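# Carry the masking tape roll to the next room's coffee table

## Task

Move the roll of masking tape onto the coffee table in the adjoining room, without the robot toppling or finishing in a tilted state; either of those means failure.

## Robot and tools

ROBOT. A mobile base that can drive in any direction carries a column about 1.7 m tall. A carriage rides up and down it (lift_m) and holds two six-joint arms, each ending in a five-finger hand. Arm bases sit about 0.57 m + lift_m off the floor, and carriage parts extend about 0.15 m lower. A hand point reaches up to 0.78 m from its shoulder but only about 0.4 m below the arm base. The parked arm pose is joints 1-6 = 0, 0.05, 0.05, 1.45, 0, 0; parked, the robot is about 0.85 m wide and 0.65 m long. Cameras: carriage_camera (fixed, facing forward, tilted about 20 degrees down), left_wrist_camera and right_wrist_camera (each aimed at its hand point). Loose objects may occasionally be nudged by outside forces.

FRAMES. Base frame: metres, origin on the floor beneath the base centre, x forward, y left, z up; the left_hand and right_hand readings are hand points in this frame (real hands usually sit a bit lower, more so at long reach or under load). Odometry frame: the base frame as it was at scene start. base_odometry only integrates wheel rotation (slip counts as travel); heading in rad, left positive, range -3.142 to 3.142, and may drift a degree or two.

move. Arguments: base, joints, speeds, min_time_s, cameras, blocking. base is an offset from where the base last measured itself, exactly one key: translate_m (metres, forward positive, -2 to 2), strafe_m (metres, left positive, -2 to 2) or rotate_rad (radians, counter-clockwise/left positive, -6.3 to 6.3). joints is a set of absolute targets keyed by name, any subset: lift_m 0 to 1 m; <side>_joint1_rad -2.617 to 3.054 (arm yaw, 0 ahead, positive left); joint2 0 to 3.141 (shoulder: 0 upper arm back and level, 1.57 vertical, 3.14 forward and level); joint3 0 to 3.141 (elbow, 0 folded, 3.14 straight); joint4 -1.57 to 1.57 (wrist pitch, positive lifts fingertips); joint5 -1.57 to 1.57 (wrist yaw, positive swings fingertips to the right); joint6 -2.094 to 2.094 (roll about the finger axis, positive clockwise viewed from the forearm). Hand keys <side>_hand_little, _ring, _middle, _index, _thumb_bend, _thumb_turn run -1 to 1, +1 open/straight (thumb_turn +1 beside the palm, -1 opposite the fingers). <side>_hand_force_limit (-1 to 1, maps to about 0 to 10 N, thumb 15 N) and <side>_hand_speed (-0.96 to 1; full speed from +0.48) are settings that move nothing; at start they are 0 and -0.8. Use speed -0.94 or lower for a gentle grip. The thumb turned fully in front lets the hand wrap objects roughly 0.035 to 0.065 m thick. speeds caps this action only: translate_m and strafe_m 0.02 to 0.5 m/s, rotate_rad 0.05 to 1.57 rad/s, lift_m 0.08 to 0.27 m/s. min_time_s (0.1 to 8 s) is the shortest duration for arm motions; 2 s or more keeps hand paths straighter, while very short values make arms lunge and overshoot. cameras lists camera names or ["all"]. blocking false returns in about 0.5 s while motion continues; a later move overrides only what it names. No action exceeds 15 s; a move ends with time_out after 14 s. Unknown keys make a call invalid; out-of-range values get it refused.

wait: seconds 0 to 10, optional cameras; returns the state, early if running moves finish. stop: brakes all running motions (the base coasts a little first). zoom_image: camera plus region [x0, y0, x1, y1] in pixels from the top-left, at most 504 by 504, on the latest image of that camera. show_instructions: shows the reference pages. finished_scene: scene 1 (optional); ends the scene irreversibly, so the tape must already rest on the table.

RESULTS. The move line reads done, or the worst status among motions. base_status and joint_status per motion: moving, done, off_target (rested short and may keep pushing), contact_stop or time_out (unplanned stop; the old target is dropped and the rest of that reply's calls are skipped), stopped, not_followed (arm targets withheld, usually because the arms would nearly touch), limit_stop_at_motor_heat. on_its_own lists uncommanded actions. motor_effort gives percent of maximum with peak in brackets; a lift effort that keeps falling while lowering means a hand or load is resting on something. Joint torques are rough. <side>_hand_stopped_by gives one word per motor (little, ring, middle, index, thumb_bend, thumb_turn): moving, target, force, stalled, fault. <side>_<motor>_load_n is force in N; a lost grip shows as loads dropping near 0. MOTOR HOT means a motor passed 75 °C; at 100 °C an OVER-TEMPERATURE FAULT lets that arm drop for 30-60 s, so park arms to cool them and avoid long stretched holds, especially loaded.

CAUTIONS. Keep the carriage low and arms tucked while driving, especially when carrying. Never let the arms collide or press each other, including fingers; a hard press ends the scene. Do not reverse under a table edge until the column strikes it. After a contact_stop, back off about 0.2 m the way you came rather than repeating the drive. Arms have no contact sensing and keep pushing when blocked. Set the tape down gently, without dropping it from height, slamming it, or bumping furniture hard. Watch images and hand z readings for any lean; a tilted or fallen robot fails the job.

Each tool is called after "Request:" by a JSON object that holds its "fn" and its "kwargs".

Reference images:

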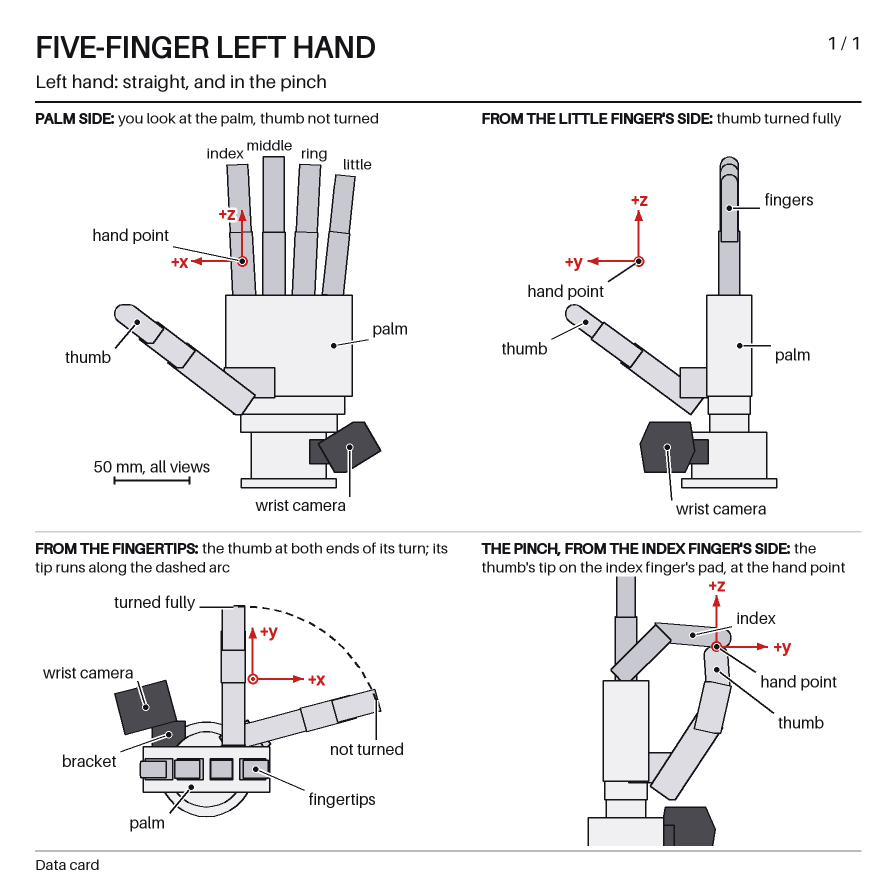

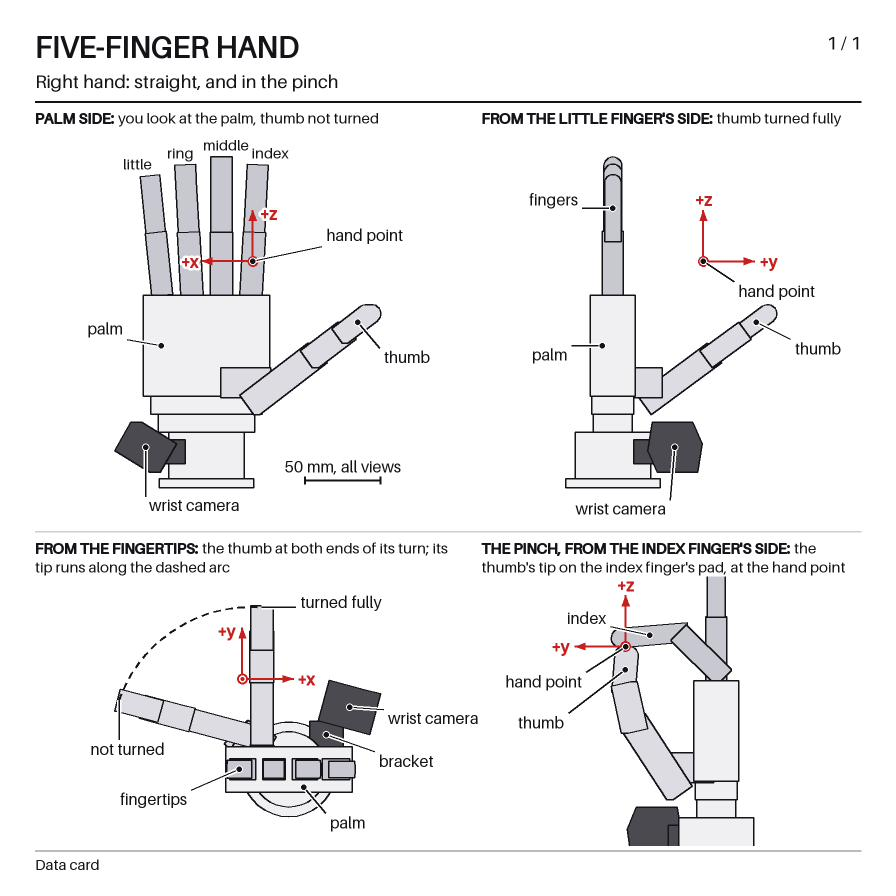

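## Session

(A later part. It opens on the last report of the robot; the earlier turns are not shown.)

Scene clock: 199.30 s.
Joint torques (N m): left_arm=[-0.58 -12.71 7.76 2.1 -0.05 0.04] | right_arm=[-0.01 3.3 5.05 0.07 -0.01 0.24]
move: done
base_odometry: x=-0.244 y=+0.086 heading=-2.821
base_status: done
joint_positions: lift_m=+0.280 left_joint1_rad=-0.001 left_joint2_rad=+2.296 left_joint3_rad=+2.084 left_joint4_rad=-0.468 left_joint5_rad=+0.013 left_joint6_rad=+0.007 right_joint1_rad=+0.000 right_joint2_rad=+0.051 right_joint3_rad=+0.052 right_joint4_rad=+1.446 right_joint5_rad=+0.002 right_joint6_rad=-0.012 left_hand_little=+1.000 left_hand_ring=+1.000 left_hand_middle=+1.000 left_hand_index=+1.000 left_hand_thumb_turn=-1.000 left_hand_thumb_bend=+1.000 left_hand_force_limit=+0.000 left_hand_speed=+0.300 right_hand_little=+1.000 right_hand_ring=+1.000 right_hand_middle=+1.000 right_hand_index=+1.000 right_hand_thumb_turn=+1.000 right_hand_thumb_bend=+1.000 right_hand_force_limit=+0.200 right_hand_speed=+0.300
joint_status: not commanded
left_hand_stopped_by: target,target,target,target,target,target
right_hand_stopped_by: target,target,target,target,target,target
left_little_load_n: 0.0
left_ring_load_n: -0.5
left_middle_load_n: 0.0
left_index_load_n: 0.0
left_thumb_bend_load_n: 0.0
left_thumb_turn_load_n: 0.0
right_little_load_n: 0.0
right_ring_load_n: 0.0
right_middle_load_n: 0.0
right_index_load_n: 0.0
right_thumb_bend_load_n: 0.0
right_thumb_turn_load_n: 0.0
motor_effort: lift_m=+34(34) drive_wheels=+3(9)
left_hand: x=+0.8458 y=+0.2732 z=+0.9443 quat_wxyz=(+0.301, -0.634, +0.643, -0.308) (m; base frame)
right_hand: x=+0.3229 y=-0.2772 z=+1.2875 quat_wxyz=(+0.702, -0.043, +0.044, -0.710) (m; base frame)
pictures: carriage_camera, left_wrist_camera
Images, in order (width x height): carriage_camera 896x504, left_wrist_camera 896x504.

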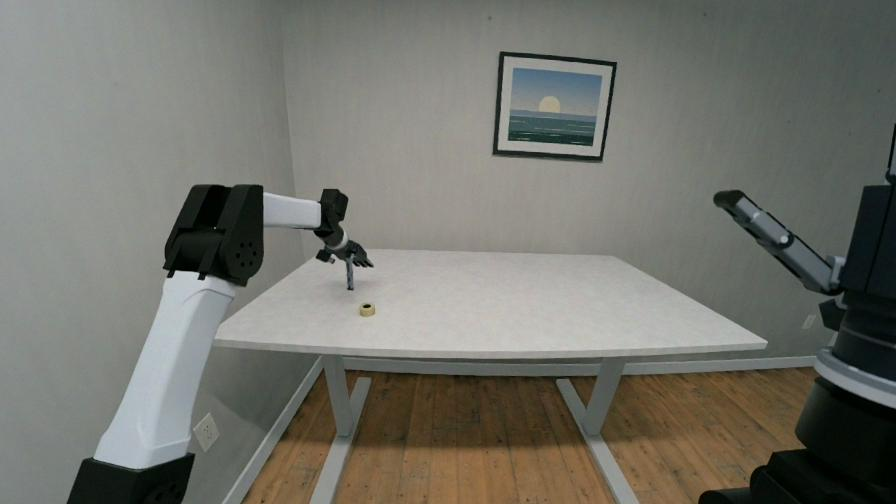

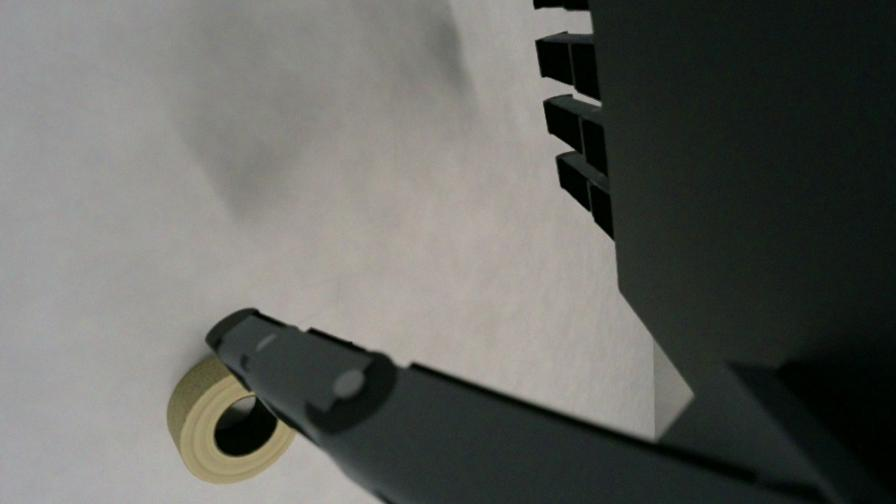

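Request:
{"fn": "move", "kwargs": {"base": {"translate_m": 0.08}, "speeds": {"translate_m": 0.1}}}

Request:
{"fn": "move", "kwargs": {"joints": {"lift_m": 0.24}, "speeds": {"lift_m": 0.08}, "cameras": ["carriage_camera", "left_wrist_camera"]}}

Scene clock: 204.60 s.
Joint torques (N m): left_arm=[-0.59 -12.62 7.92 2.09 -0.05 0.03] | right_arm=[-0.03 3.26 5.08 0.12 -0.02 0.24]
move: done
base_odometry: x=-0.320 y=+0.061 heading=-2.821
base_status: done
joint_positions: lift_m=+0.280 left_joint1_rad=-0.001 left_joint2_rad=+2.296 left_joint3_rad=+2.084 left_joint4_rad=-0.468 left_joint5_rad=+0.013 left_joint6_rad=+0.007 right_joint1_rad=+0.000 right_joint2_rad=+0.051 right_joint3_rad=+0.052 right_joint4_rad=+1.448 right_joint5_rad=+0.002 right_joint6_rad=-0.012 left_hand_little=+1.000 left_hand_ring=+1.000 left_hand_middle=+1.000 left_hand_index=+1.000 left_hand_thumb_turn=-1.000 left_hand_thumb_bend=+1.000 left_hand_force_limit=+0.000 left_hand_speed=+0.300 right_hand_little=+1.000 right_hand_ring=+1.000 right_hand_middle=+1.000 right_hand_index=+1.000 right_hand_thumb_turn=+1.000 right_hand_thumb_bend=+1.000 right_hand_force_limit=+0.200 right_hand_speed=+0.300
joint_status: not commanded
left_hand_stopped_by: target,target,target,target,target,target
right_hand_stopped_by: target,target,target,target,target,target
left_little_load_n: -0.5
left_ring_load_n: 0.0
left_middle_load_n: 0.0
left_index_load_n: 0.0
left_thumb_bend_load_n: 0.0
left_thumb_turn_load_n: 0.0
right_little_load_n: 0.0
right_ring_load_n: 0.0
right_middle_load_n: 0.0
right_index_load_n: 0.0
right_thumb_bend_load_n: 0.0
right_thumb_turn_load_n: 0.0
motor_effort: lift_m=+34(34) drive_wheels=-2(11)
left_hand: x=+0.8458 y=+0.2732 z=+0.9443 quat_wxyz=(+0.301, -0.634, +0.643, -0.308) (m; base frame)
right_hand: x=+0.3224 y=-0.2772 z=+1.2877 quat_wxyz=(+0.702, -0.043, +0.044, -0.710) (m; base frame)
pictures: none

Scene clock: 205.50 s.
Joint torques (N m): left_arm=[-0.58 -12.72 7.64 2.14 -0.04 0.04] | right_arm=[0.01 3.32 5.18 0.07 -0.02 0.24]
move: done
base_odometry: x=-0.320 y=+0.061 heading=-2.821
base_status: not commanded
joint_positions: lift_m=+0.240 left_joint1_rad=-0.001 left_joint2_rad=+2.296 left_joint3_rad=+2.085 left_joint4_rad=-0.468 left_joint5_rad=+0.013 left_joint6_rad=+0.007 right_joint1_rad=+0.000 right_joint2_rad=+0.050 right_joint3_rad=+0.051 right_joint4_rad=+1.450 right_joint5_rad=+0.002 right_joint6_rad=-0.012 left_hand_little=+1.000 left_hand_ring=+1.000 left_hand_middle=+1.000 left_hand_index=+1.000 left_hand_thumb_turn=-1.000 left_hand_thumb_bend=+1.000 left_hand_force_limit=+0.000 left_hand_speed=+0.300 right_hand_little=+1.000 right_hand_ring=+1.000 right_hand_middle=+1.000 right_hand_index=+1.000 right_hand_thumb_turn=+1.000 right_hand_thumb_bend=+1.000 right_hand_force_limit=+0.200 right_hand_speed=+0.300
joint_status: all done
left_hand_stopped_by: target,target,target,target,target,target
right_hand_stopped_by: target,target,target,target,target,target
left_little_load_n: 0.0
left_ring_load_n: 0.0
left_middle_load_n: 0.0
left_index_load_n: 0.0
left_thumb_bend_load_n: 0.0
left_thumb_turn_load_n: 0.0
right_little_load_n: 0.0
right_ring_load_n: 0.0
right_middle_load_n: 0.0
right_index_load_n: 0.0
right_thumb_bend_load_n: 0.0
right_thumb_turn_load_n: 0.0
motor_effort: lift_m=+34(38) drive_wheels=-2(7)
left_hand: x=+0.8460 y=+0.2732 z=+0.9047 quat_wxyz=(+0.302, -0.633, +0.643, -0.308) (m; base frame)
right_hand: x=+0.3220 y=-0.2772 z=+1.2477 quat_wxyz=(+0.702, -0.042, +0.043, -0.710) (m; base frame)
pictures: carriage_camera, left_wrist_camera
Images, in order (width x height): carriage_camera 896x504, left_wrist_camera 896x504.

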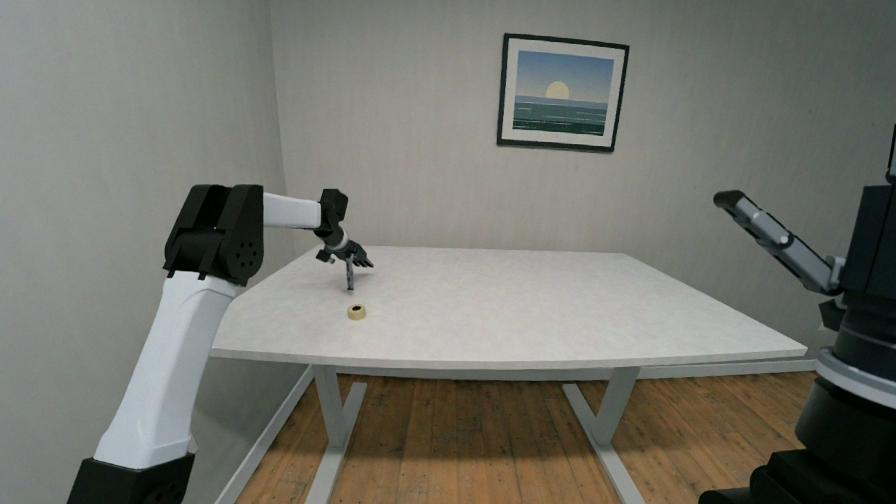

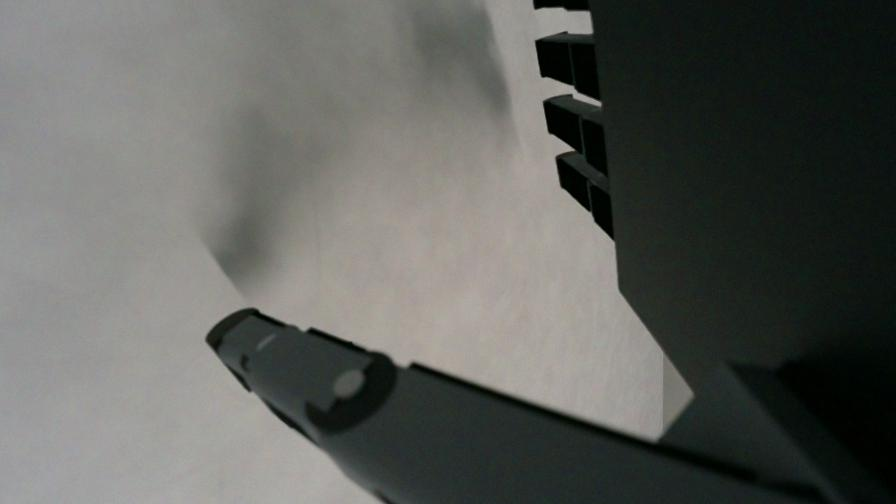

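Request:
{"fn": "move", "kwargs": {"joints": {"lift_m": 0.215}, "speeds": {"lift_m": 0.08}, "cameras": ["left_wrist_camera"]}}

Request:
{"fn": "zoom_image", "kwargs": {"camera": "left_wrist_camera", "region": [150, 150, 450, 420]}}

Scene clock: 206.67 s.
Joint torques (N m): left_arm=[-0.58 -12.71 7.68 2 -0.04 0.06] | right_arm=[-0.02 3.36 5.12 0.07 -0.02 0.24]
move: done
base_odometry: x=-0.320 y=+0.061 heading=-2.821
base_status: not commanded
joint_positions: lift_m=+0.215 left_joint1_rad=-0.001 left_joint2_rad=+2.296 left_joint3_rad=+2.085 left_joint4_rad=-0.460 left_joint5_rad=+0.013 left_joint6_rad=+0.005 right_joint1_rad=+0.000 right_joint2_rad=+0.050 right_joint3_rad=+0.051 right_joint4_rad=+1.449 right_joint5_rad=+0.002 right_joint6_rad=-0.012 left_hand_little=+1.000 left_hand_ring=+1.000 left_hand_middle=+1.000 left_hand_index=+1.000 left_hand_thumb_turn=-1.000 left_hand_thumb_bend=+1.000 left_hand_force_limit=+0.000 left_hand_speed=+0.300 right_hand_little=+1.000 right_hand_ring=+1.000 right_hand_middle=+1.000 right_hand_index=+1.000 right_hand_thumb_turn=+1.000 right_hand_thumb_bend=+1.000 right_hand_force_limit=+0.200 right_hand_speed=+0.300
joint_status: all done
left_hand_stopped_by: target,target,target,target,target,target
right_hand_stopped_by: target,target,target,target,target,target
left_little_load_n: 0.0
left_ring_load_n: -0.5
left_middle_load_n: 0.0
left_index_load_n: 0.0
left_thumb_bend_load_n: 0.0
left_thumb_turn_load_n: 0.0
right_little_load_n: 0.0
right_ring_load_n: 0.0
right_middle_load_n: 0.0
right_index_load_n: 0.0
right_thumb_bend_load_n: 0.0
right_thumb_turn_load_n: 0.0
motor_effort: lift_m=+34(37) drive_wheels=-2(7)
left_hand: x=+0.8478 y=+0.2731 z=+0.8814 quat_wxyz=(+0.304, -0.633, +0.641, -0.311) (m; base frame)
right_hand: x=+0.3222 y=-0.2772 z=+1.2227 quat_wxyz=(+0.702, -0.042, +0.043, -0.710) (m; base frame)
pictures: left_wrist_camera
Images, in order (width x height): left_wrist_camera 896x504.

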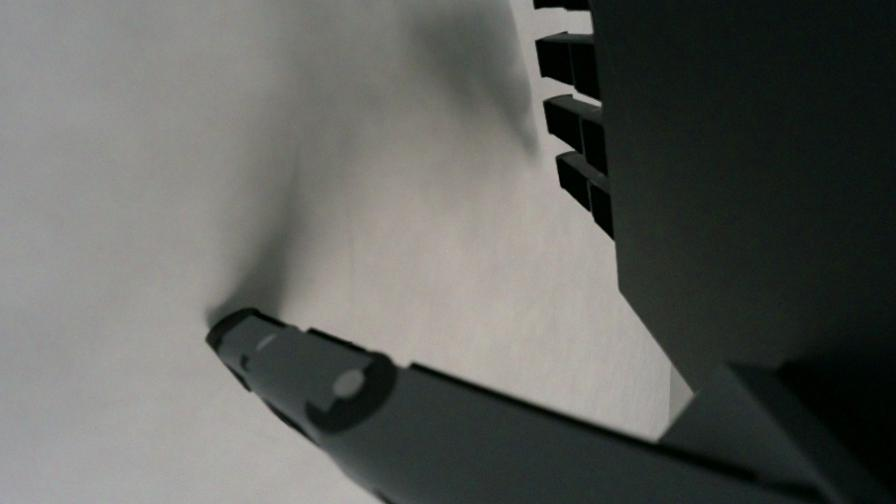

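Scaled by 1.680 from the camera's 896x504 image, which has a finer 1280x720 frame.

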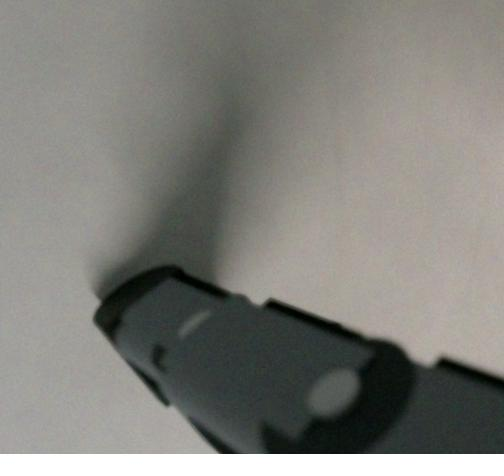

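Request:
{"fn": "move", "kwargs": {"joints": {"lift_m": 0.27}}}

Request:
{"fn": "move", "kwargs": {"base": {"translate_m": -0.12}, "speeds": {"translate_m": 0.1}, "cameras": ["carriage_camera", "left_wrist_camera"]}}

Request:
{"fn": "zoom_image", "kwargs": {"camera": "carriage_camera", "region": [300, 200, 420, 340]}}

Scene clock: 210.00 s.
Joint torques (N m): left_arm=[-0.59 -12.75 7.62 2.03 -0.04 0.06] | right_arm=[-0.02 3.29 5.2 0.06 -0.02 0.23]
move: done
base_odometry: x=-0.320 y=+0.061 heading=-2.821
base_status: not commanded
joint_positions: lift_m=+0.270 left_joint1_rad=-0.001 left_joint2_rad=+2.297 left_joint3_rad=+2.088 left_joint4_rad=-0.462 left_joint5_rad=+0.013 left_joint6_rad=+0.005 right_joint1_rad=+0.000 right_joint2_rad=+0.050 right_joint3_rad=+0.051 right_joint4_rad=+1.449 right_joint5_rad=+0.002 right_joint6_rad=-0.012 left_hand_little=+1.000 left_hand_ring=+1.000 left_hand_middle=+1.000 left_hand_index=+1.000 left_hand_thumb_turn=-1.000 left_hand_thumb_bend=+1.000 left_hand_force_limit=+0.000 left_hand_speed=+0.300 right_hand_little=+1.000 right_hand_ring=+1.000 right_hand_middle=+1.000 right_hand_index=+1.000 right_hand_thumb_turn=+1.000 right_hand_thumb_bend=+1.000 right_hand_force_limit=+0.200 right_hand_speed=+0.300
joint_status: all done
left_hand_stopped_by: target,target,target,target,target,target
right_hand_stopped_by: target,target,target,target,target,target
left_little_load_n: 0.0
left_ring_load_n: 0.0
left_middle_load_n: 0.0
left_index_load_n: 0.0
left_thumb_bend_load_n: 0.0
left_thumb_turn_load_n: 0.0
right_little_load_n: 0.0
right_ring_load_n: 0.0
right_middle_load_n: 0.0
right_index_load_n: 0.0
right_thumb_bend_load_n: 0.0
right_thumb_turn_load_n: 0.0
motor_effort: lift_m=+32(41) drive_wheels=+6(7)
left_hand: x=+0.8481 y=+0.2731 z=+0.9369 quat_wxyz=(+0.304, -0.633, +0.641, -0.311) (m; base frame)
right_hand: x=+0.3225 y=-0.2772 z=+1.2776 quat_wxyz=(+0.702, -0.043, +0.044, -0.710) (m; base frame)
pictures: none

Scene clock: 211.90 s.
Joint torques (N m): left_arm=[-0.59 -12.78 7.58 2.05 -0.04 0.06] | right_arm=[0.01 3.37 5.14 0.08 -0.02 0.24]
move: done
base_odometry: x=-0.207 y=+0.098 heading=-2.821
base_status: done
joint_positions: lift_m=+0.270 left_joint1_rad=-0.001 left_joint2_rad=+2.297 left_joint3_rad=+2.088 left_joint4_rad=-0.464 left_joint5_rad=+0.013 left_joint6_rad=+0.005 right_joint1_rad=+0.000 right_joint2_rad=+0.050 right_joint3_rad=+0.051 right_joint4_rad=+1.449 right_joint5_rad=+0.002 right_joint6_rad=-0.012 left_hand_little=+1.000 left_hand_ring=+1.000 left_hand_middle=+1.000 left_hand_index=+1.000 left_hand_thumb_turn=-1.000 left_hand_thumb_bend=+1.000 left_hand_force_limit=+0.000 left_hand_speed=+0.300 right_hand_little=+1.000 right_hand_ring=+1.000 right_hand_middle=+1.000 right_hand_index=+1.000 right_hand_thumb_turn=+1.000 right_hand_thumb_bend=+1.000 right_hand_force_limit=+0.200 right_hand_speed=+0.300
joint_status: not commanded
left_hand_stopped_by: target,target,target,target,target,target
right_hand_stopped_by: target,target,target,target,target,target
left_little_load_n: 0.0
left_ring_load_n: 0.0
left_middle_load_n: 0.0
left_index_load_n: 0.0
left_thumb_bend_load_n: 0.0
left_thumb_turn_load_n: -0.5
right_little_load_n: 0.0
right_ring_load_n: 0.0
right_middle_load_n: 0.0
right_index_load_n: 0.0
right_thumb_bend_load_n: 0.0
right_thumb_turn_load_n: 0.0
motor_effort: lift_m=+32(32) drive_wheels=-3(8)
left_hand: x=+0.8476 y=+0.2731 z=+0.9366 quat_wxyz=(+0.304, -0.633, +0.641, -0.310) (m; base frame)
right_hand: x=+0.3224 y=-0.2772 z=+1.2776 quat_wxyz=(+0.702, -0.042, +0.043, -0.710) (m; base frame)
pictures: carriage_camera, left_wrist_camera
Images, in order (width x height): carriage_camera 896x504, left_wrist_camera 896x504.

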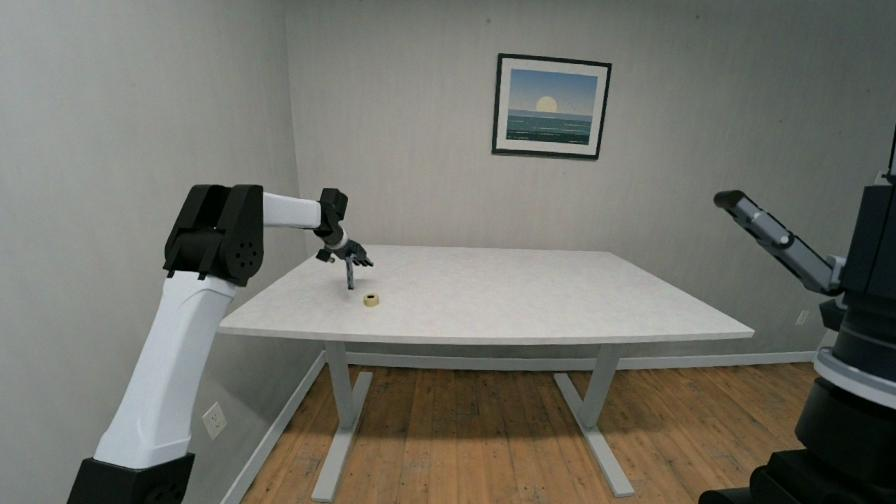

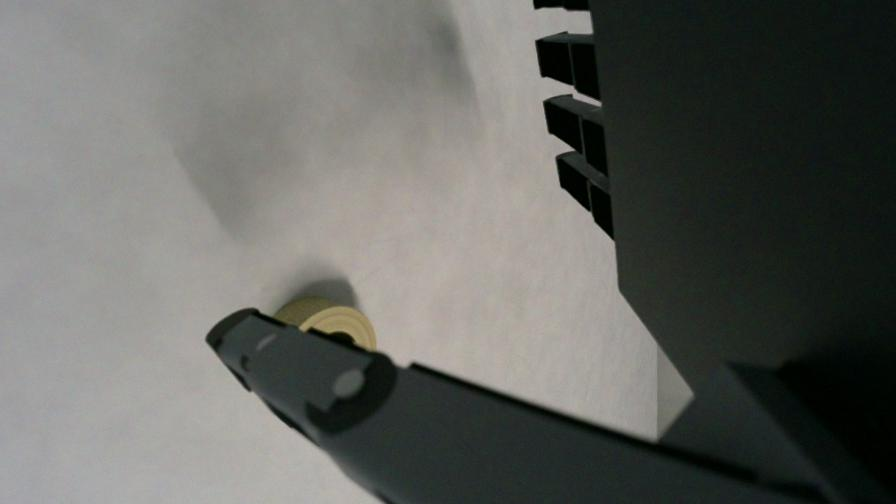

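Scaled by 3.600 from the camera's 896x504 image, which has a finer 1280x720 frame.

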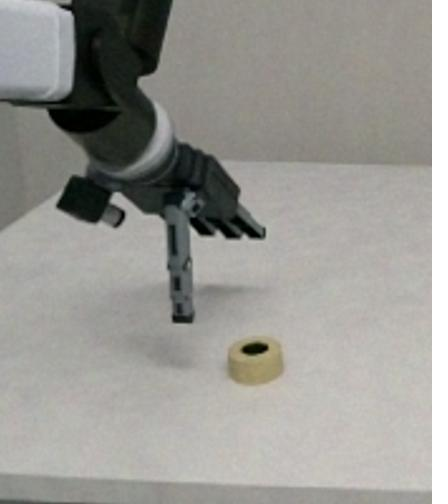

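Request:
{"fn": "move", "kwargs": {"base": {"strafe_m": -0.03}, "speeds": {"strafe_m": 0.08}, "cameras": ["carriage_camera", "left_wrist_camera"]}}

Request:
{"fn": "zoom_image", "kwargs": {"camera": "carriage_camera", "region": [300, 200, 420, 340]}}

Scene clock: 213.93 s.
Joint torques (N m): left_arm=[-0.36 -12.96 7.51 2.05 -0.01 0.06] | right_arm=[-0.05 3.32 5.2 0.05 -0.01 0.24]
move: done
base_odometry: x=-0.216 y=+0.126 heading=-2.821
base_status: done
joint_positions: lift_m=+0.270 left_joint1_rad=-0.002 left_joint2_rad=+2.297 left_joint3_rad=+2.088 left_joint4_rad=-0.464 left_joint5_rad=+0.010 left_joint6_rad=+0.005 right_joint1_rad=+0.000 right_joint2_rad=+0.050 right_joint3_rad=+0.051 right_joint4_rad=+1.449 right_joint5_rad=+0.002 right_joint6_rad=-0.012 left_hand_little=+1.000 left_hand_ring=+1.000 left_hand_middle=+1.000 left_hand_index=+1.000 left_hand_thumb_turn=-1.000 left_hand_thumb_bend=+1.000 left_hand_force_limit=+0.000 left_hand_speed=+0.300 right_hand_little=+1.000 right_hand_ring=+1.000 right_hand_middle=+1.000 right_hand_index=+1.000 right_hand_thumb_turn=+1.000 right_hand_thumb_bend=+1.000 right_hand_force_limit=+0.200 right_hand_speed=+0.300
joint_status: not commanded
left_hand_stopped_by: target,target,target,target,target,target
right_hand_stopped_by: target,target,target,target,target,target
left_little_load_n: 0.0
left_ring_load_n: 0.0
left_middle_load_n: -0.5
left_index_load_n: 0.0
left_thumb_bend_load_n: 0.0
left_thumb_turn_load_n: 0.0
right_little_load_n: 0.0
right_ring_load_n: 0.0
right_middle_load_n: 0.0
right_index_load_n: 0.0
right_thumb_bend_load_n: 0.0
right_thumb_turn_load_n: 0.0
motor_effort: lift_m=+32(32) drive_wheels=-7(10)
left_hand: x=+0.8475 y=+0.2731 z=+0.9364 quat_wxyz=(+0.304, -0.633, +0.641, -0.309) (m; base frame)
right_hand: x=+0.3224 y=-0.2772 z=+1.2776 quat_wxyz=(+0.702, -0.042, +0.043, -0.710) (m; base frame)
pictures: carriage_camera, left_wrist_camera
Images, in order (width x height): carriage_camera 896x504, left_wrist_camera 896x504.

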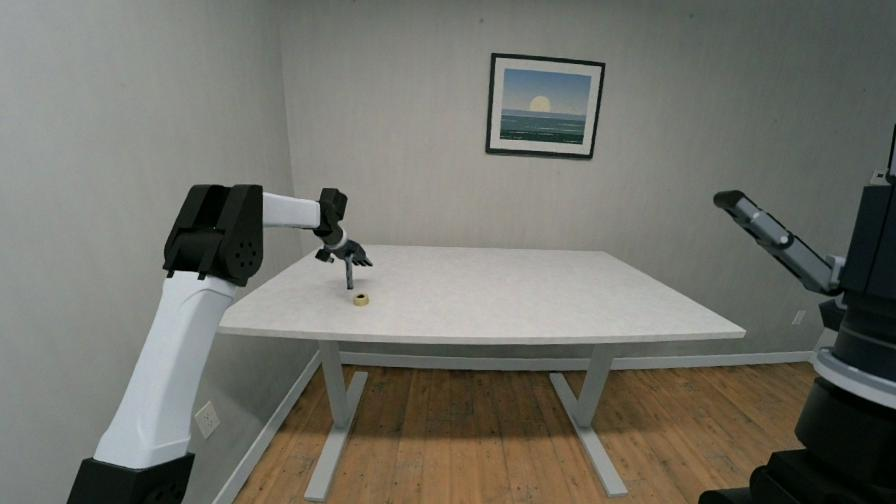

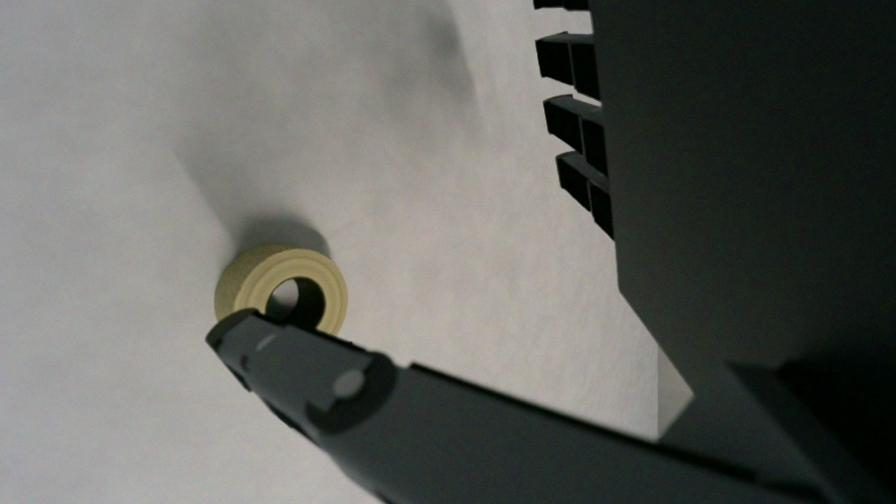

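Scaled by 3.600 from the camera's 896x504 image, which has a finer 1280x720 frame.

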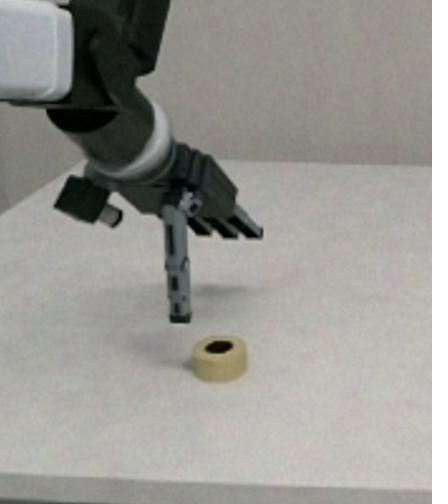

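Request:
{"fn": "move", "kwargs": {"base": {"translate_m": -0.025}, "speeds": {"translate_m": 0.08}}}

Request:
{"fn": "move", "kwargs": {"joints": {"lift_m": 0.25}, "speeds": {"lift_m": 0.08}, "cameras": ["carriage_camera", "left_wrist_camera"]}}

Request:
{"fn": "zoom_image", "kwargs": {"camera": "carriage_camera", "region": [300, 200, 420, 340]}}

Scene clock: 218.13 s.
Joint torques (N m): left_arm=[-0.44 -12.78 7.35 2.08 -0.02 0.06] | right_arm=[-0.02 3.33 5.24 0.02 -0.03 0.23]
move: done
base_odometry: x=-0.192 y=+0.134 heading=-2.822
base_status: done
joint_positions: lift_m=+0.270 left_joint1_rad=-0.002 left_joint2_rad=+2.297 left_joint3_rad=+2.088 left_joint4_rad=-0.467 left_joint5_rad=+0.010 left_joint6_rad=+0.005 right_joint1_rad=+0.000 right_joint2_rad=+0.050 right_joint3_rad=+0.051 right_joint4_rad=+1.451 right_joint5_rad=+0.002 right_joint6_rad=-0.012 left_hand_little=+1.000 left_hand_ring=+1.000 left_hand_middle=+1.000 left_hand_index=+1.000 left_hand_thumb_turn=-1.000 left_hand_thumb_bend=+1.000 left_hand_force_limit=+0.000 left_hand_speed=+0.300 right_hand_little=+1.000 right_hand_ring=+1.000 right_hand_middle=+1.000 right_hand_index=+1.000 right_hand_thumb_turn=+1.000 right_hand_thumb_bend=+1.000 right_hand_force_limit=+0.200 right_hand_speed=+0.300
joint_status: not commanded
left_hand_stopped_by: target,target,target,target,target,target
right_hand_stopped_by: target,target,target,target,target,target
left_little_load_n: 0.0
left_ring_load_n: 0.0
left_middle_load_n: 0.0
left_index_load_n: 0.0
left_thumb_bend_load_n: 0.0
left_thumb_turn_load_n: 0.0
right_little_load_n: 0.0
right_ring_load_n: 0.0
right_middle_load_n: 0.0
right_index_load_n: 0.0
right_thumb_bend_load_n: 0.0
right_thumb_turn_load_n: 0.0
motor_effort: lift_m=+32(32) drive_wheels=+10(13)
left_hand: x=+0.8470 y=+0.2731 z=+0.9360 quat_wxyz=(+0.303, -0.634, +0.641, -0.309) (m; base frame)
right_hand: x=+0.3219 y=-0.2772 z=+1.2778 quat_wxyz=(+0.702, -0.042, +0.043, -0.710) (m; base frame)
pictures: none

Scene clock: 218.77 s.
Joint torques (N m): left_arm=[-0.53 -12.75 7.56 2.09 -0.01 0.06] | right_arm=[-0.01 3.36 5.03 0.06 -0.02 0.24]
move: done
base_odometry: x=-0.192 y=+0.134 heading=-2.822
base_status: not commanded
joint_positions: lift_m=+0.250 left_joint1_rad=-0.002 left_joint2_rad=+2.297 left_joint3_rad=+2.088 left_joint4_rad=-0.469 left_joint5_rad=+0.010 left_joint6_rad=+0.005 right_joint1_rad=+0.000 right_joint2_rad=+0.050 right_joint3_rad=+0.051 right_joint4_rad=+1.451 right_joint5_rad=+0.002 right_joint6_rad=-0.012 left_hand_little=+1.000 left_hand_ring=+1.000 left_hand_middle=+1.000 left_hand_index=+1.000 left_hand_thumb_turn=-1.000 left_hand_thumb_bend=+1.000 left_hand_force_limit=+0.000 left_hand_speed=+0.300 right_hand_little=+1.000 right_hand_ring=+1.000 right_hand_middle=+1.000 right_hand_index=+1.000 right_hand_thumb_turn=+1.000 right_hand_thumb_bend=+1.000 right_hand_force_limit=+0.200 right_hand_speed=+0.300
joint_status: all done
left_hand_stopped_by: target,target,target,target,target,target
right_hand_stopped_by: target,target,target,target,target,target
left_little_load_n: 0.0
left_ring_load_n: 0.0
left_middle_load_n: 0.0
left_index_load_n: 0.0
left_thumb_bend_load_n: 0.0
left_thumb_turn_load_n: 0.0
right_little_load_n: 0.0
right_ring_load_n: 0.0
right_middle_load_n: 0.0
right_index_load_n: 0.0
right_thumb_bend_load_n: 0.0
right_thumb_turn_load_n: 0.0
motor_effort: lift_m=+34(34) drive_wheels=+10(10)
left_hand: x=+0.8465 y=+0.2731 z=+0.9151 quat_wxyz=(+0.302, -0.634, +0.642, -0.308) (m; base frame)
right_hand: x=+0.3220 y=-0.2772 z=+1.2575 quat_wxyz=(+0.702, -0.042, +0.043, -0.710) (m; base frame)
pictures: carriage_camera, left_wrist_camera
Images, in order (width x height): carriage_camera 896x504, left_wrist_camera 896x504.

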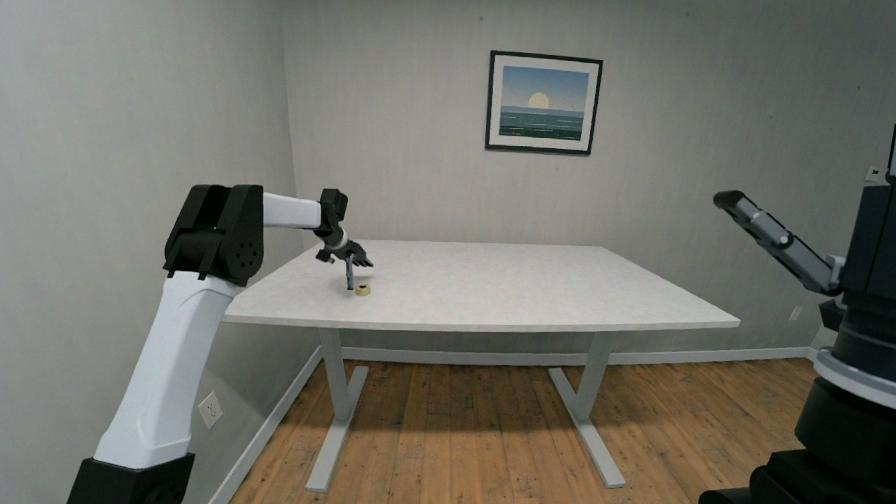

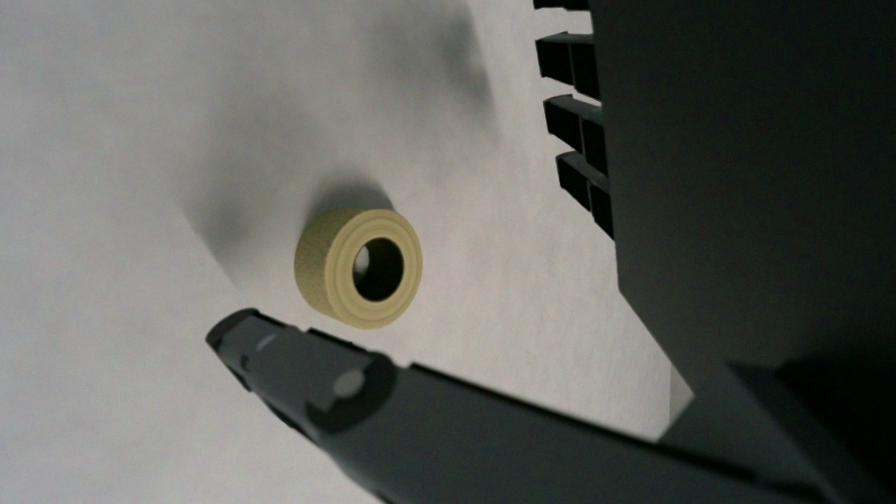

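Scaled by 3.600 from the camera's 896x504 image, which has a finer 1280x720 frame.

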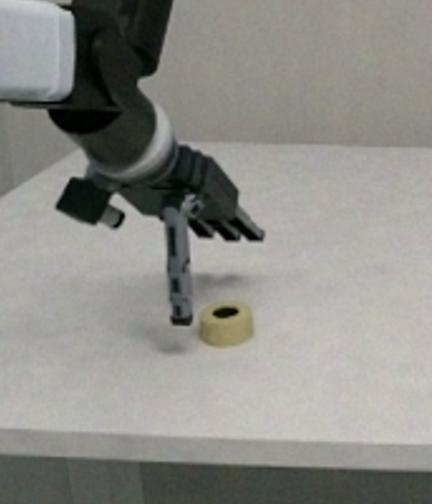

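Request:
{"fn": "move", "kwargs": {"base": {"strafe_m": -0.016}, "speeds": {"strafe_m": 0.06}}}

Request:
{"fn": "move", "kwargs": {"joints": {"lift_m": 0.228}, "speeds": {"lift_m": 0.08}, "cameras": ["carriage_camera", "left_wrist_camera"]}}

Request:
{"fn": "zoom_image", "kwargs": {"camera": "carriage_camera", "region": [300, 200, 420, 340]}}

Scene clock: 220.70 s.
Joint torques (N m): left_arm=[-0.49 -12.89 7.49 2.09 -0.02 0.06] | right_arm=[-0.01 3.37 5.2 0.04 -0.03 0.24]
move: done
base_odometry: x=-0.197 y=+0.149 heading=-2.822
base_status: done
joint_positions: lift_m=+0.250 left_joint1_rad=-0.005 left_joint2_rad=+2.297 left_joint3_rad=+2.088 left_joint4_rad=-0.468 left_joint5_rad=+0.010 left_joint6_rad=+0.005 right_joint1_rad=+0.000 right_joint2_rad=+0.050 right_joint3_rad=+0.051 right_joint4_rad=+1.451 right_joint5_rad=+0.002 right_joint6_rad=-0.012 left_hand_little=+1.000 left_hand_ring=+1.000 left_hand_middle=+1.000 left_hand_index=+1.000 left_hand_thumb_turn=-1.000 left_hand_thumb_bend=+1.000 left_hand_force_limit=+0.000 left_hand_speed=+0.300 right_hand_little=+1.000 right_hand_ring=+1.000 right_hand_middle=+1.000 right_hand_index=+1.000 right_hand_thumb_turn=+1.000 right_hand_thumb_bend=+1.000 right_hand_force_limit=+0.200 right_hand_speed=+0.300
joint_status: not commanded
left_hand_stopped_by: target,target,target,target,target,target
right_hand_stopped_by: target,target,target,target,target,target
left_little_load_n: 0.0
left_ring_load_n: 0.0
left_middle_load_n: 0.0
left_index_load_n: -0.5
left_thumb_bend_load_n: 0.0
left_thumb_turn_load_n: 0.0
right_little_load_n: 0.0
right_ring_load_n: 0.0
right_middle_load_n: 0.0
right_index_load_n: 0.0
right_thumb_bend_load_n: -0.5
right_thumb_turn_load_n: 0.0
motor_effort: lift_m=+34(34) drive_wheels=-1(11)
left_hand: x=+0.8466 y=+0.2715 z=+0.9150 quat_wxyz=(+0.302, -0.633, +0.642, -0.308) (m; base frame)
right_hand: x=+0.3220 y=-0.2772 z=+1.2575 quat_wxyz=(+0.702, -0.042, +0.043, -0.710) (m; base frame)
pictures: none

Scene clock: 221.37 s.
Joint torques (N m): left_arm=[-0.35 -12.77 7.41 2.09 -0.02 0.06] | right_arm=[-0.02 3.3 5.24 0.03 -0.01 0.24]
move: done
base_odometry: x=-0.197 y=+0.149 heading=-2.822
base_status: not commanded
joint_positions: lift_m=+0.228 left_joint1_rad=-0.005 left_joint2_rad=+2.297 left_joint3_rad=+2.088 left_joint4_rad=-0.468 left_joint5_rad=+0.010 left_joint6_rad=+0.005 right_joint1_rad=+0.000 right_joint2_rad=+0.050 right_joint3_rad=+0.051 right_joint4_rad=+1.450 right_joint5_rad=+0.002 right_joint6_rad=-0.012 left_hand_little=+1.000 left_hand_ring=+1.000 left_hand_middle=+1.000 left_hand_index=+1.000 left_hand_thumb_turn=-1.000 left_hand_thumb_bend=+1.000 left_hand_force_limit=+0.000 left_hand_speed=+0.300 right_hand_little=+1.000 right_hand_ring=+1.000 right_hand_middle=+1.000 right_hand_index=+1.000 right_hand_thumb_turn=+1.000 right_hand_thumb_bend=+1.000 right_hand_force_limit=+0.200 right_hand_speed=+0.300
joint_status: all done
left_hand_stopped_by: target,target,target,target,target,target
right_hand_stopped_by: target,target,target,target,target,target
left_little_load_n: 0.0
left_ring_load_n: 0.0
left_middle_load_n: 0.0
left_index_load_n: 0.0
left_thumb_bend_load_n: -0.5
left_thumb_turn_load_n: 0.0
right_little_load_n: 0.0
right_ring_load_n: 0.0
right_middle_load_n: 0.0
right_index_load_n: 0.0
right_thumb_bend_load_n: 0.0
right_thumb_turn_load_n: 0.0
motor_effort: lift_m=+34(39) drive_wheels=-2(2)
left_hand: x=+0.8465 y=+0.2715 z=+0.8930 quat_wxyz=(+0.302, -0.633, +0.642, -0.308) (m; base frame)
right_hand: x=+0.3221 y=-0.2772 z=+1.2355 quat_wxyz=(+0.702, -0.042, +0.043, -0.710) (m; base frame)
pictures: carriage_camera, left_wrist_camera
Images, in order (width x height): carriage_camera 896x504, left_wrist_camera 896x504.

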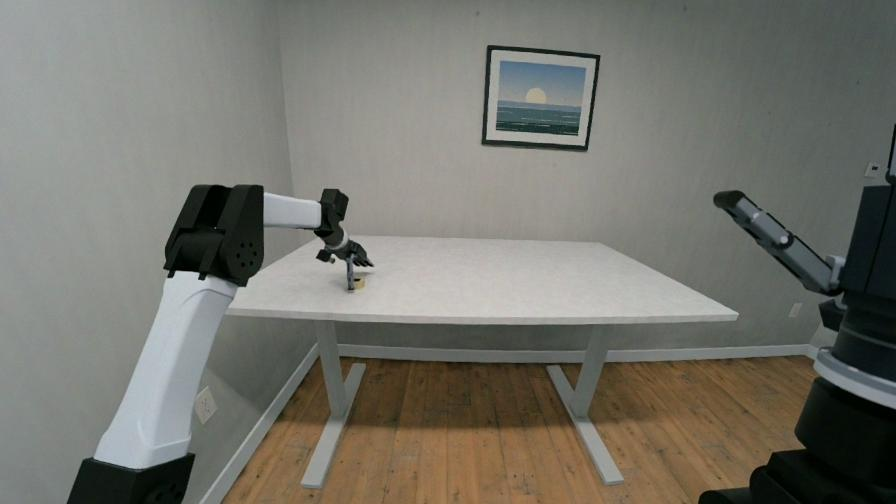

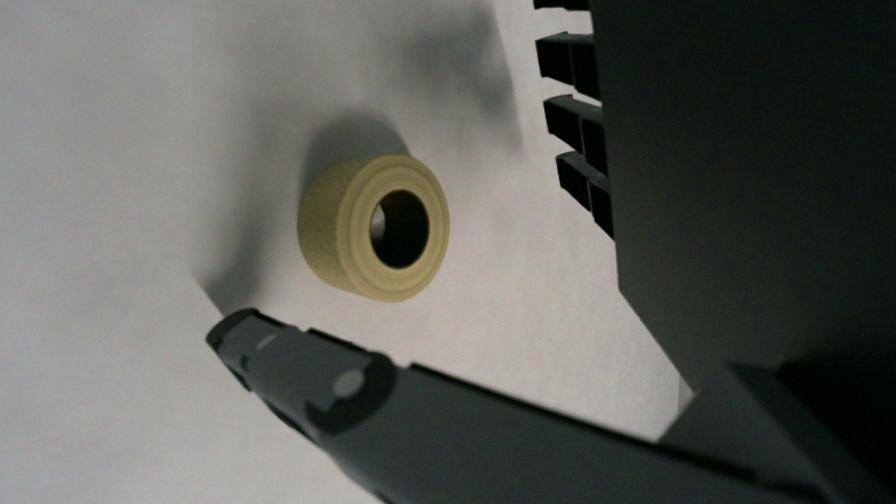

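Scaled by 3.600 from the camera's 896x504 image, which has a finer 1280x720 frame.

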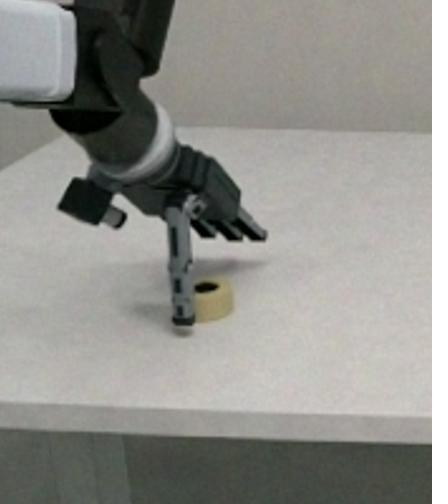

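Request:
{"fn": "move", "kwargs": {"joints": {"lift_m": 0.222}, "speeds": {"lift_m": 0.08}}}

Request:
{"fn": "move", "kwargs": {"joints": {"left_hand_speed": -0.6, "left_hand_force_limit": -0.2, "left_hand_index": 0.3, "left_hand_middle": 0.3}, "cameras": ["left_wrist_camera"]}}

Scene clock: 222.67 s.
Joint torques (N m): left_arm=[-0.25 -12.93 7.41 2.11 -0.02 0.06] | right_arm=[-0.01 3.4 5.27 0.02 -0.02 0.23]
move: done
base_odometry: x=-0.197 y=+0.149 heading=-2.822
base_status: not commanded
joint_positions: lift_m=+0.222 left_joint1_rad=-0.005 left_joint2_rad=+2.298 left_joint3_rad=+2.088 left_joint4_rad=-0.470 left_joint5_rad=+0.010 left_joint6_rad=+0.005 right_joint1_rad=+0.000 right_joint2_rad=+0.050 right_joint3_rad=+0.051 right_joint4_rad=+1.450 right_joint5_rad=+0.002 right_joint6_rad=-0.012 left_hand_little=+1.000 left_hand_ring=+1.000 left_hand_middle=+1.000 left_hand_index=+1.000 left_hand_thumb_turn=-1.000 left_hand_thumb_bend=+1.000 left_hand_force_limit=+0.000 left_hand_speed=+0.300 right_hand_little=+1.000 right_hand_ring=+1.000 right_hand_middle=+1.000 right_hand_index=+1.000 right_hand_thumb_turn=+1.000 right_hand_thumb_bend=+1.000 right_hand_force_limit=+0.200 right_hand_speed=+0.300
joint_status: all done
left_hand_stopped_by: target,target,target,target,target,target
right_hand_stopped_by: target,target,target,target,target,target
left_little_load_n: 0.0
left_ring_load_n: -0.5
left_middle_load_n: -0.5
left_index_load_n: 0.0
left_thumb_bend_load_n: 0.0
left_thumb_turn_load_n: 0.0
right_little_load_n: 0.0
right_ring_load_n: 0.0
right_middle_load_n: 0.0
right_index_load_n: 0.0
right_thumb_bend_load_n: 0.0
right_thumb_turn_load_n: 0.0
motor_effort: lift_m=+34(38) drive_wheels=-2(2)
left_hand: x=+0.8462 y=+0.2715 z=+0.8860 quat_wxyz=(+0.301, -0.634, +0.643, -0.307) (m; base frame)
right_hand: x=+0.3221 y=-0.2772 z=+1.2295 quat_wxyz=(+0.702, -0.042, +0.043, -0.710) (m; base frame)
pictures: none

Scene clock: 223.77 s.
Joint torques (N m): left_arm=[-0.25 -12.96 7.51 1.94 -0.02 0.07] | right_arm=[-0.01 3.33 5.19 0.05 -0.02 0.24]
move: done
base_odometry: x=-0.197 y=+0.149 heading=-2.822
base_status: not commanded
joint_positions: lift_m=+0.222 left_joint1_rad=-0.005 left_joint2_rad=+2.298 left_joint3_rad=+2.088 left_joint4_rad=-0.454 left_joint5_rad=+0.010 left_joint6_rad=+0.005 right_joint1_rad=+0.000 right_joint2_rad=+0.050 right_joint3_rad=+0.051 right_joint4_rad=+1.450 right_joint5_rad=+0.002 right_joint6_rad=-0.012 left_hand_little=+1.000 left_hand_ring=+1.000 left_hand_middle=+0.300 left_hand_index=+0.300 left_hand_thumb_turn=-1.000 left_hand_thumb_bend=+1.000 left_hand_force_limit=-0.200 left_hand_speed=-0.600 right_hand_little=+1.000 right_hand_ring=+1.000 right_hand_middle=+1.000 right_hand_index=+1.000 right_hand_thumb_turn=+1.000 right_hand_thumb_bend=+1.000 right_hand_force_limit=+0.200 right_hand_speed=+0.300
joint_status: all done
left_hand_stopped_by: target,target,target,target,target,target
right_hand_stopped_by: target,target,target,target,target,target
left_little_load_n: 0.0
left_ring_load_n: 0.0
left_middle_load_n: 0.5
left_index_load_n: 0.0
left_thumb_bend_load_n: 0.0
left_thumb_turn_load_n: 0.0
right_little_load_n: 0.0
right_ring_load_n: 0.0
right_middle_load_n: 0.0
right_index_load_n: 0.0
right_thumb_bend_load_n: 0.0
right_thumb_turn_load_n: 0.0
motor_effort: lift_m=+34(34) drive_wheels=-2(2)
left_hand: x=+0.8496 y=+0.2715 z=+0.8888 quat_wxyz=(+0.306, -0.631, +0.640, -0.313) (m; base frame)
right_hand: x=+0.3221 y=-0.2772 z=+1.2295 quat_wxyz=(+0.702, -0.042, +0.043, -0.710) (m; base frame)
pictures: left_wrist_camera
Images, in order (width x height): left_wrist_camera 896x504.

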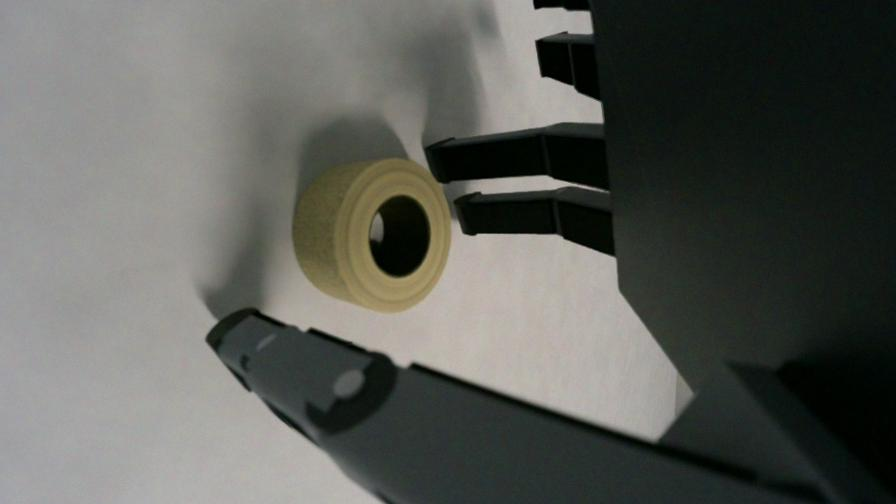

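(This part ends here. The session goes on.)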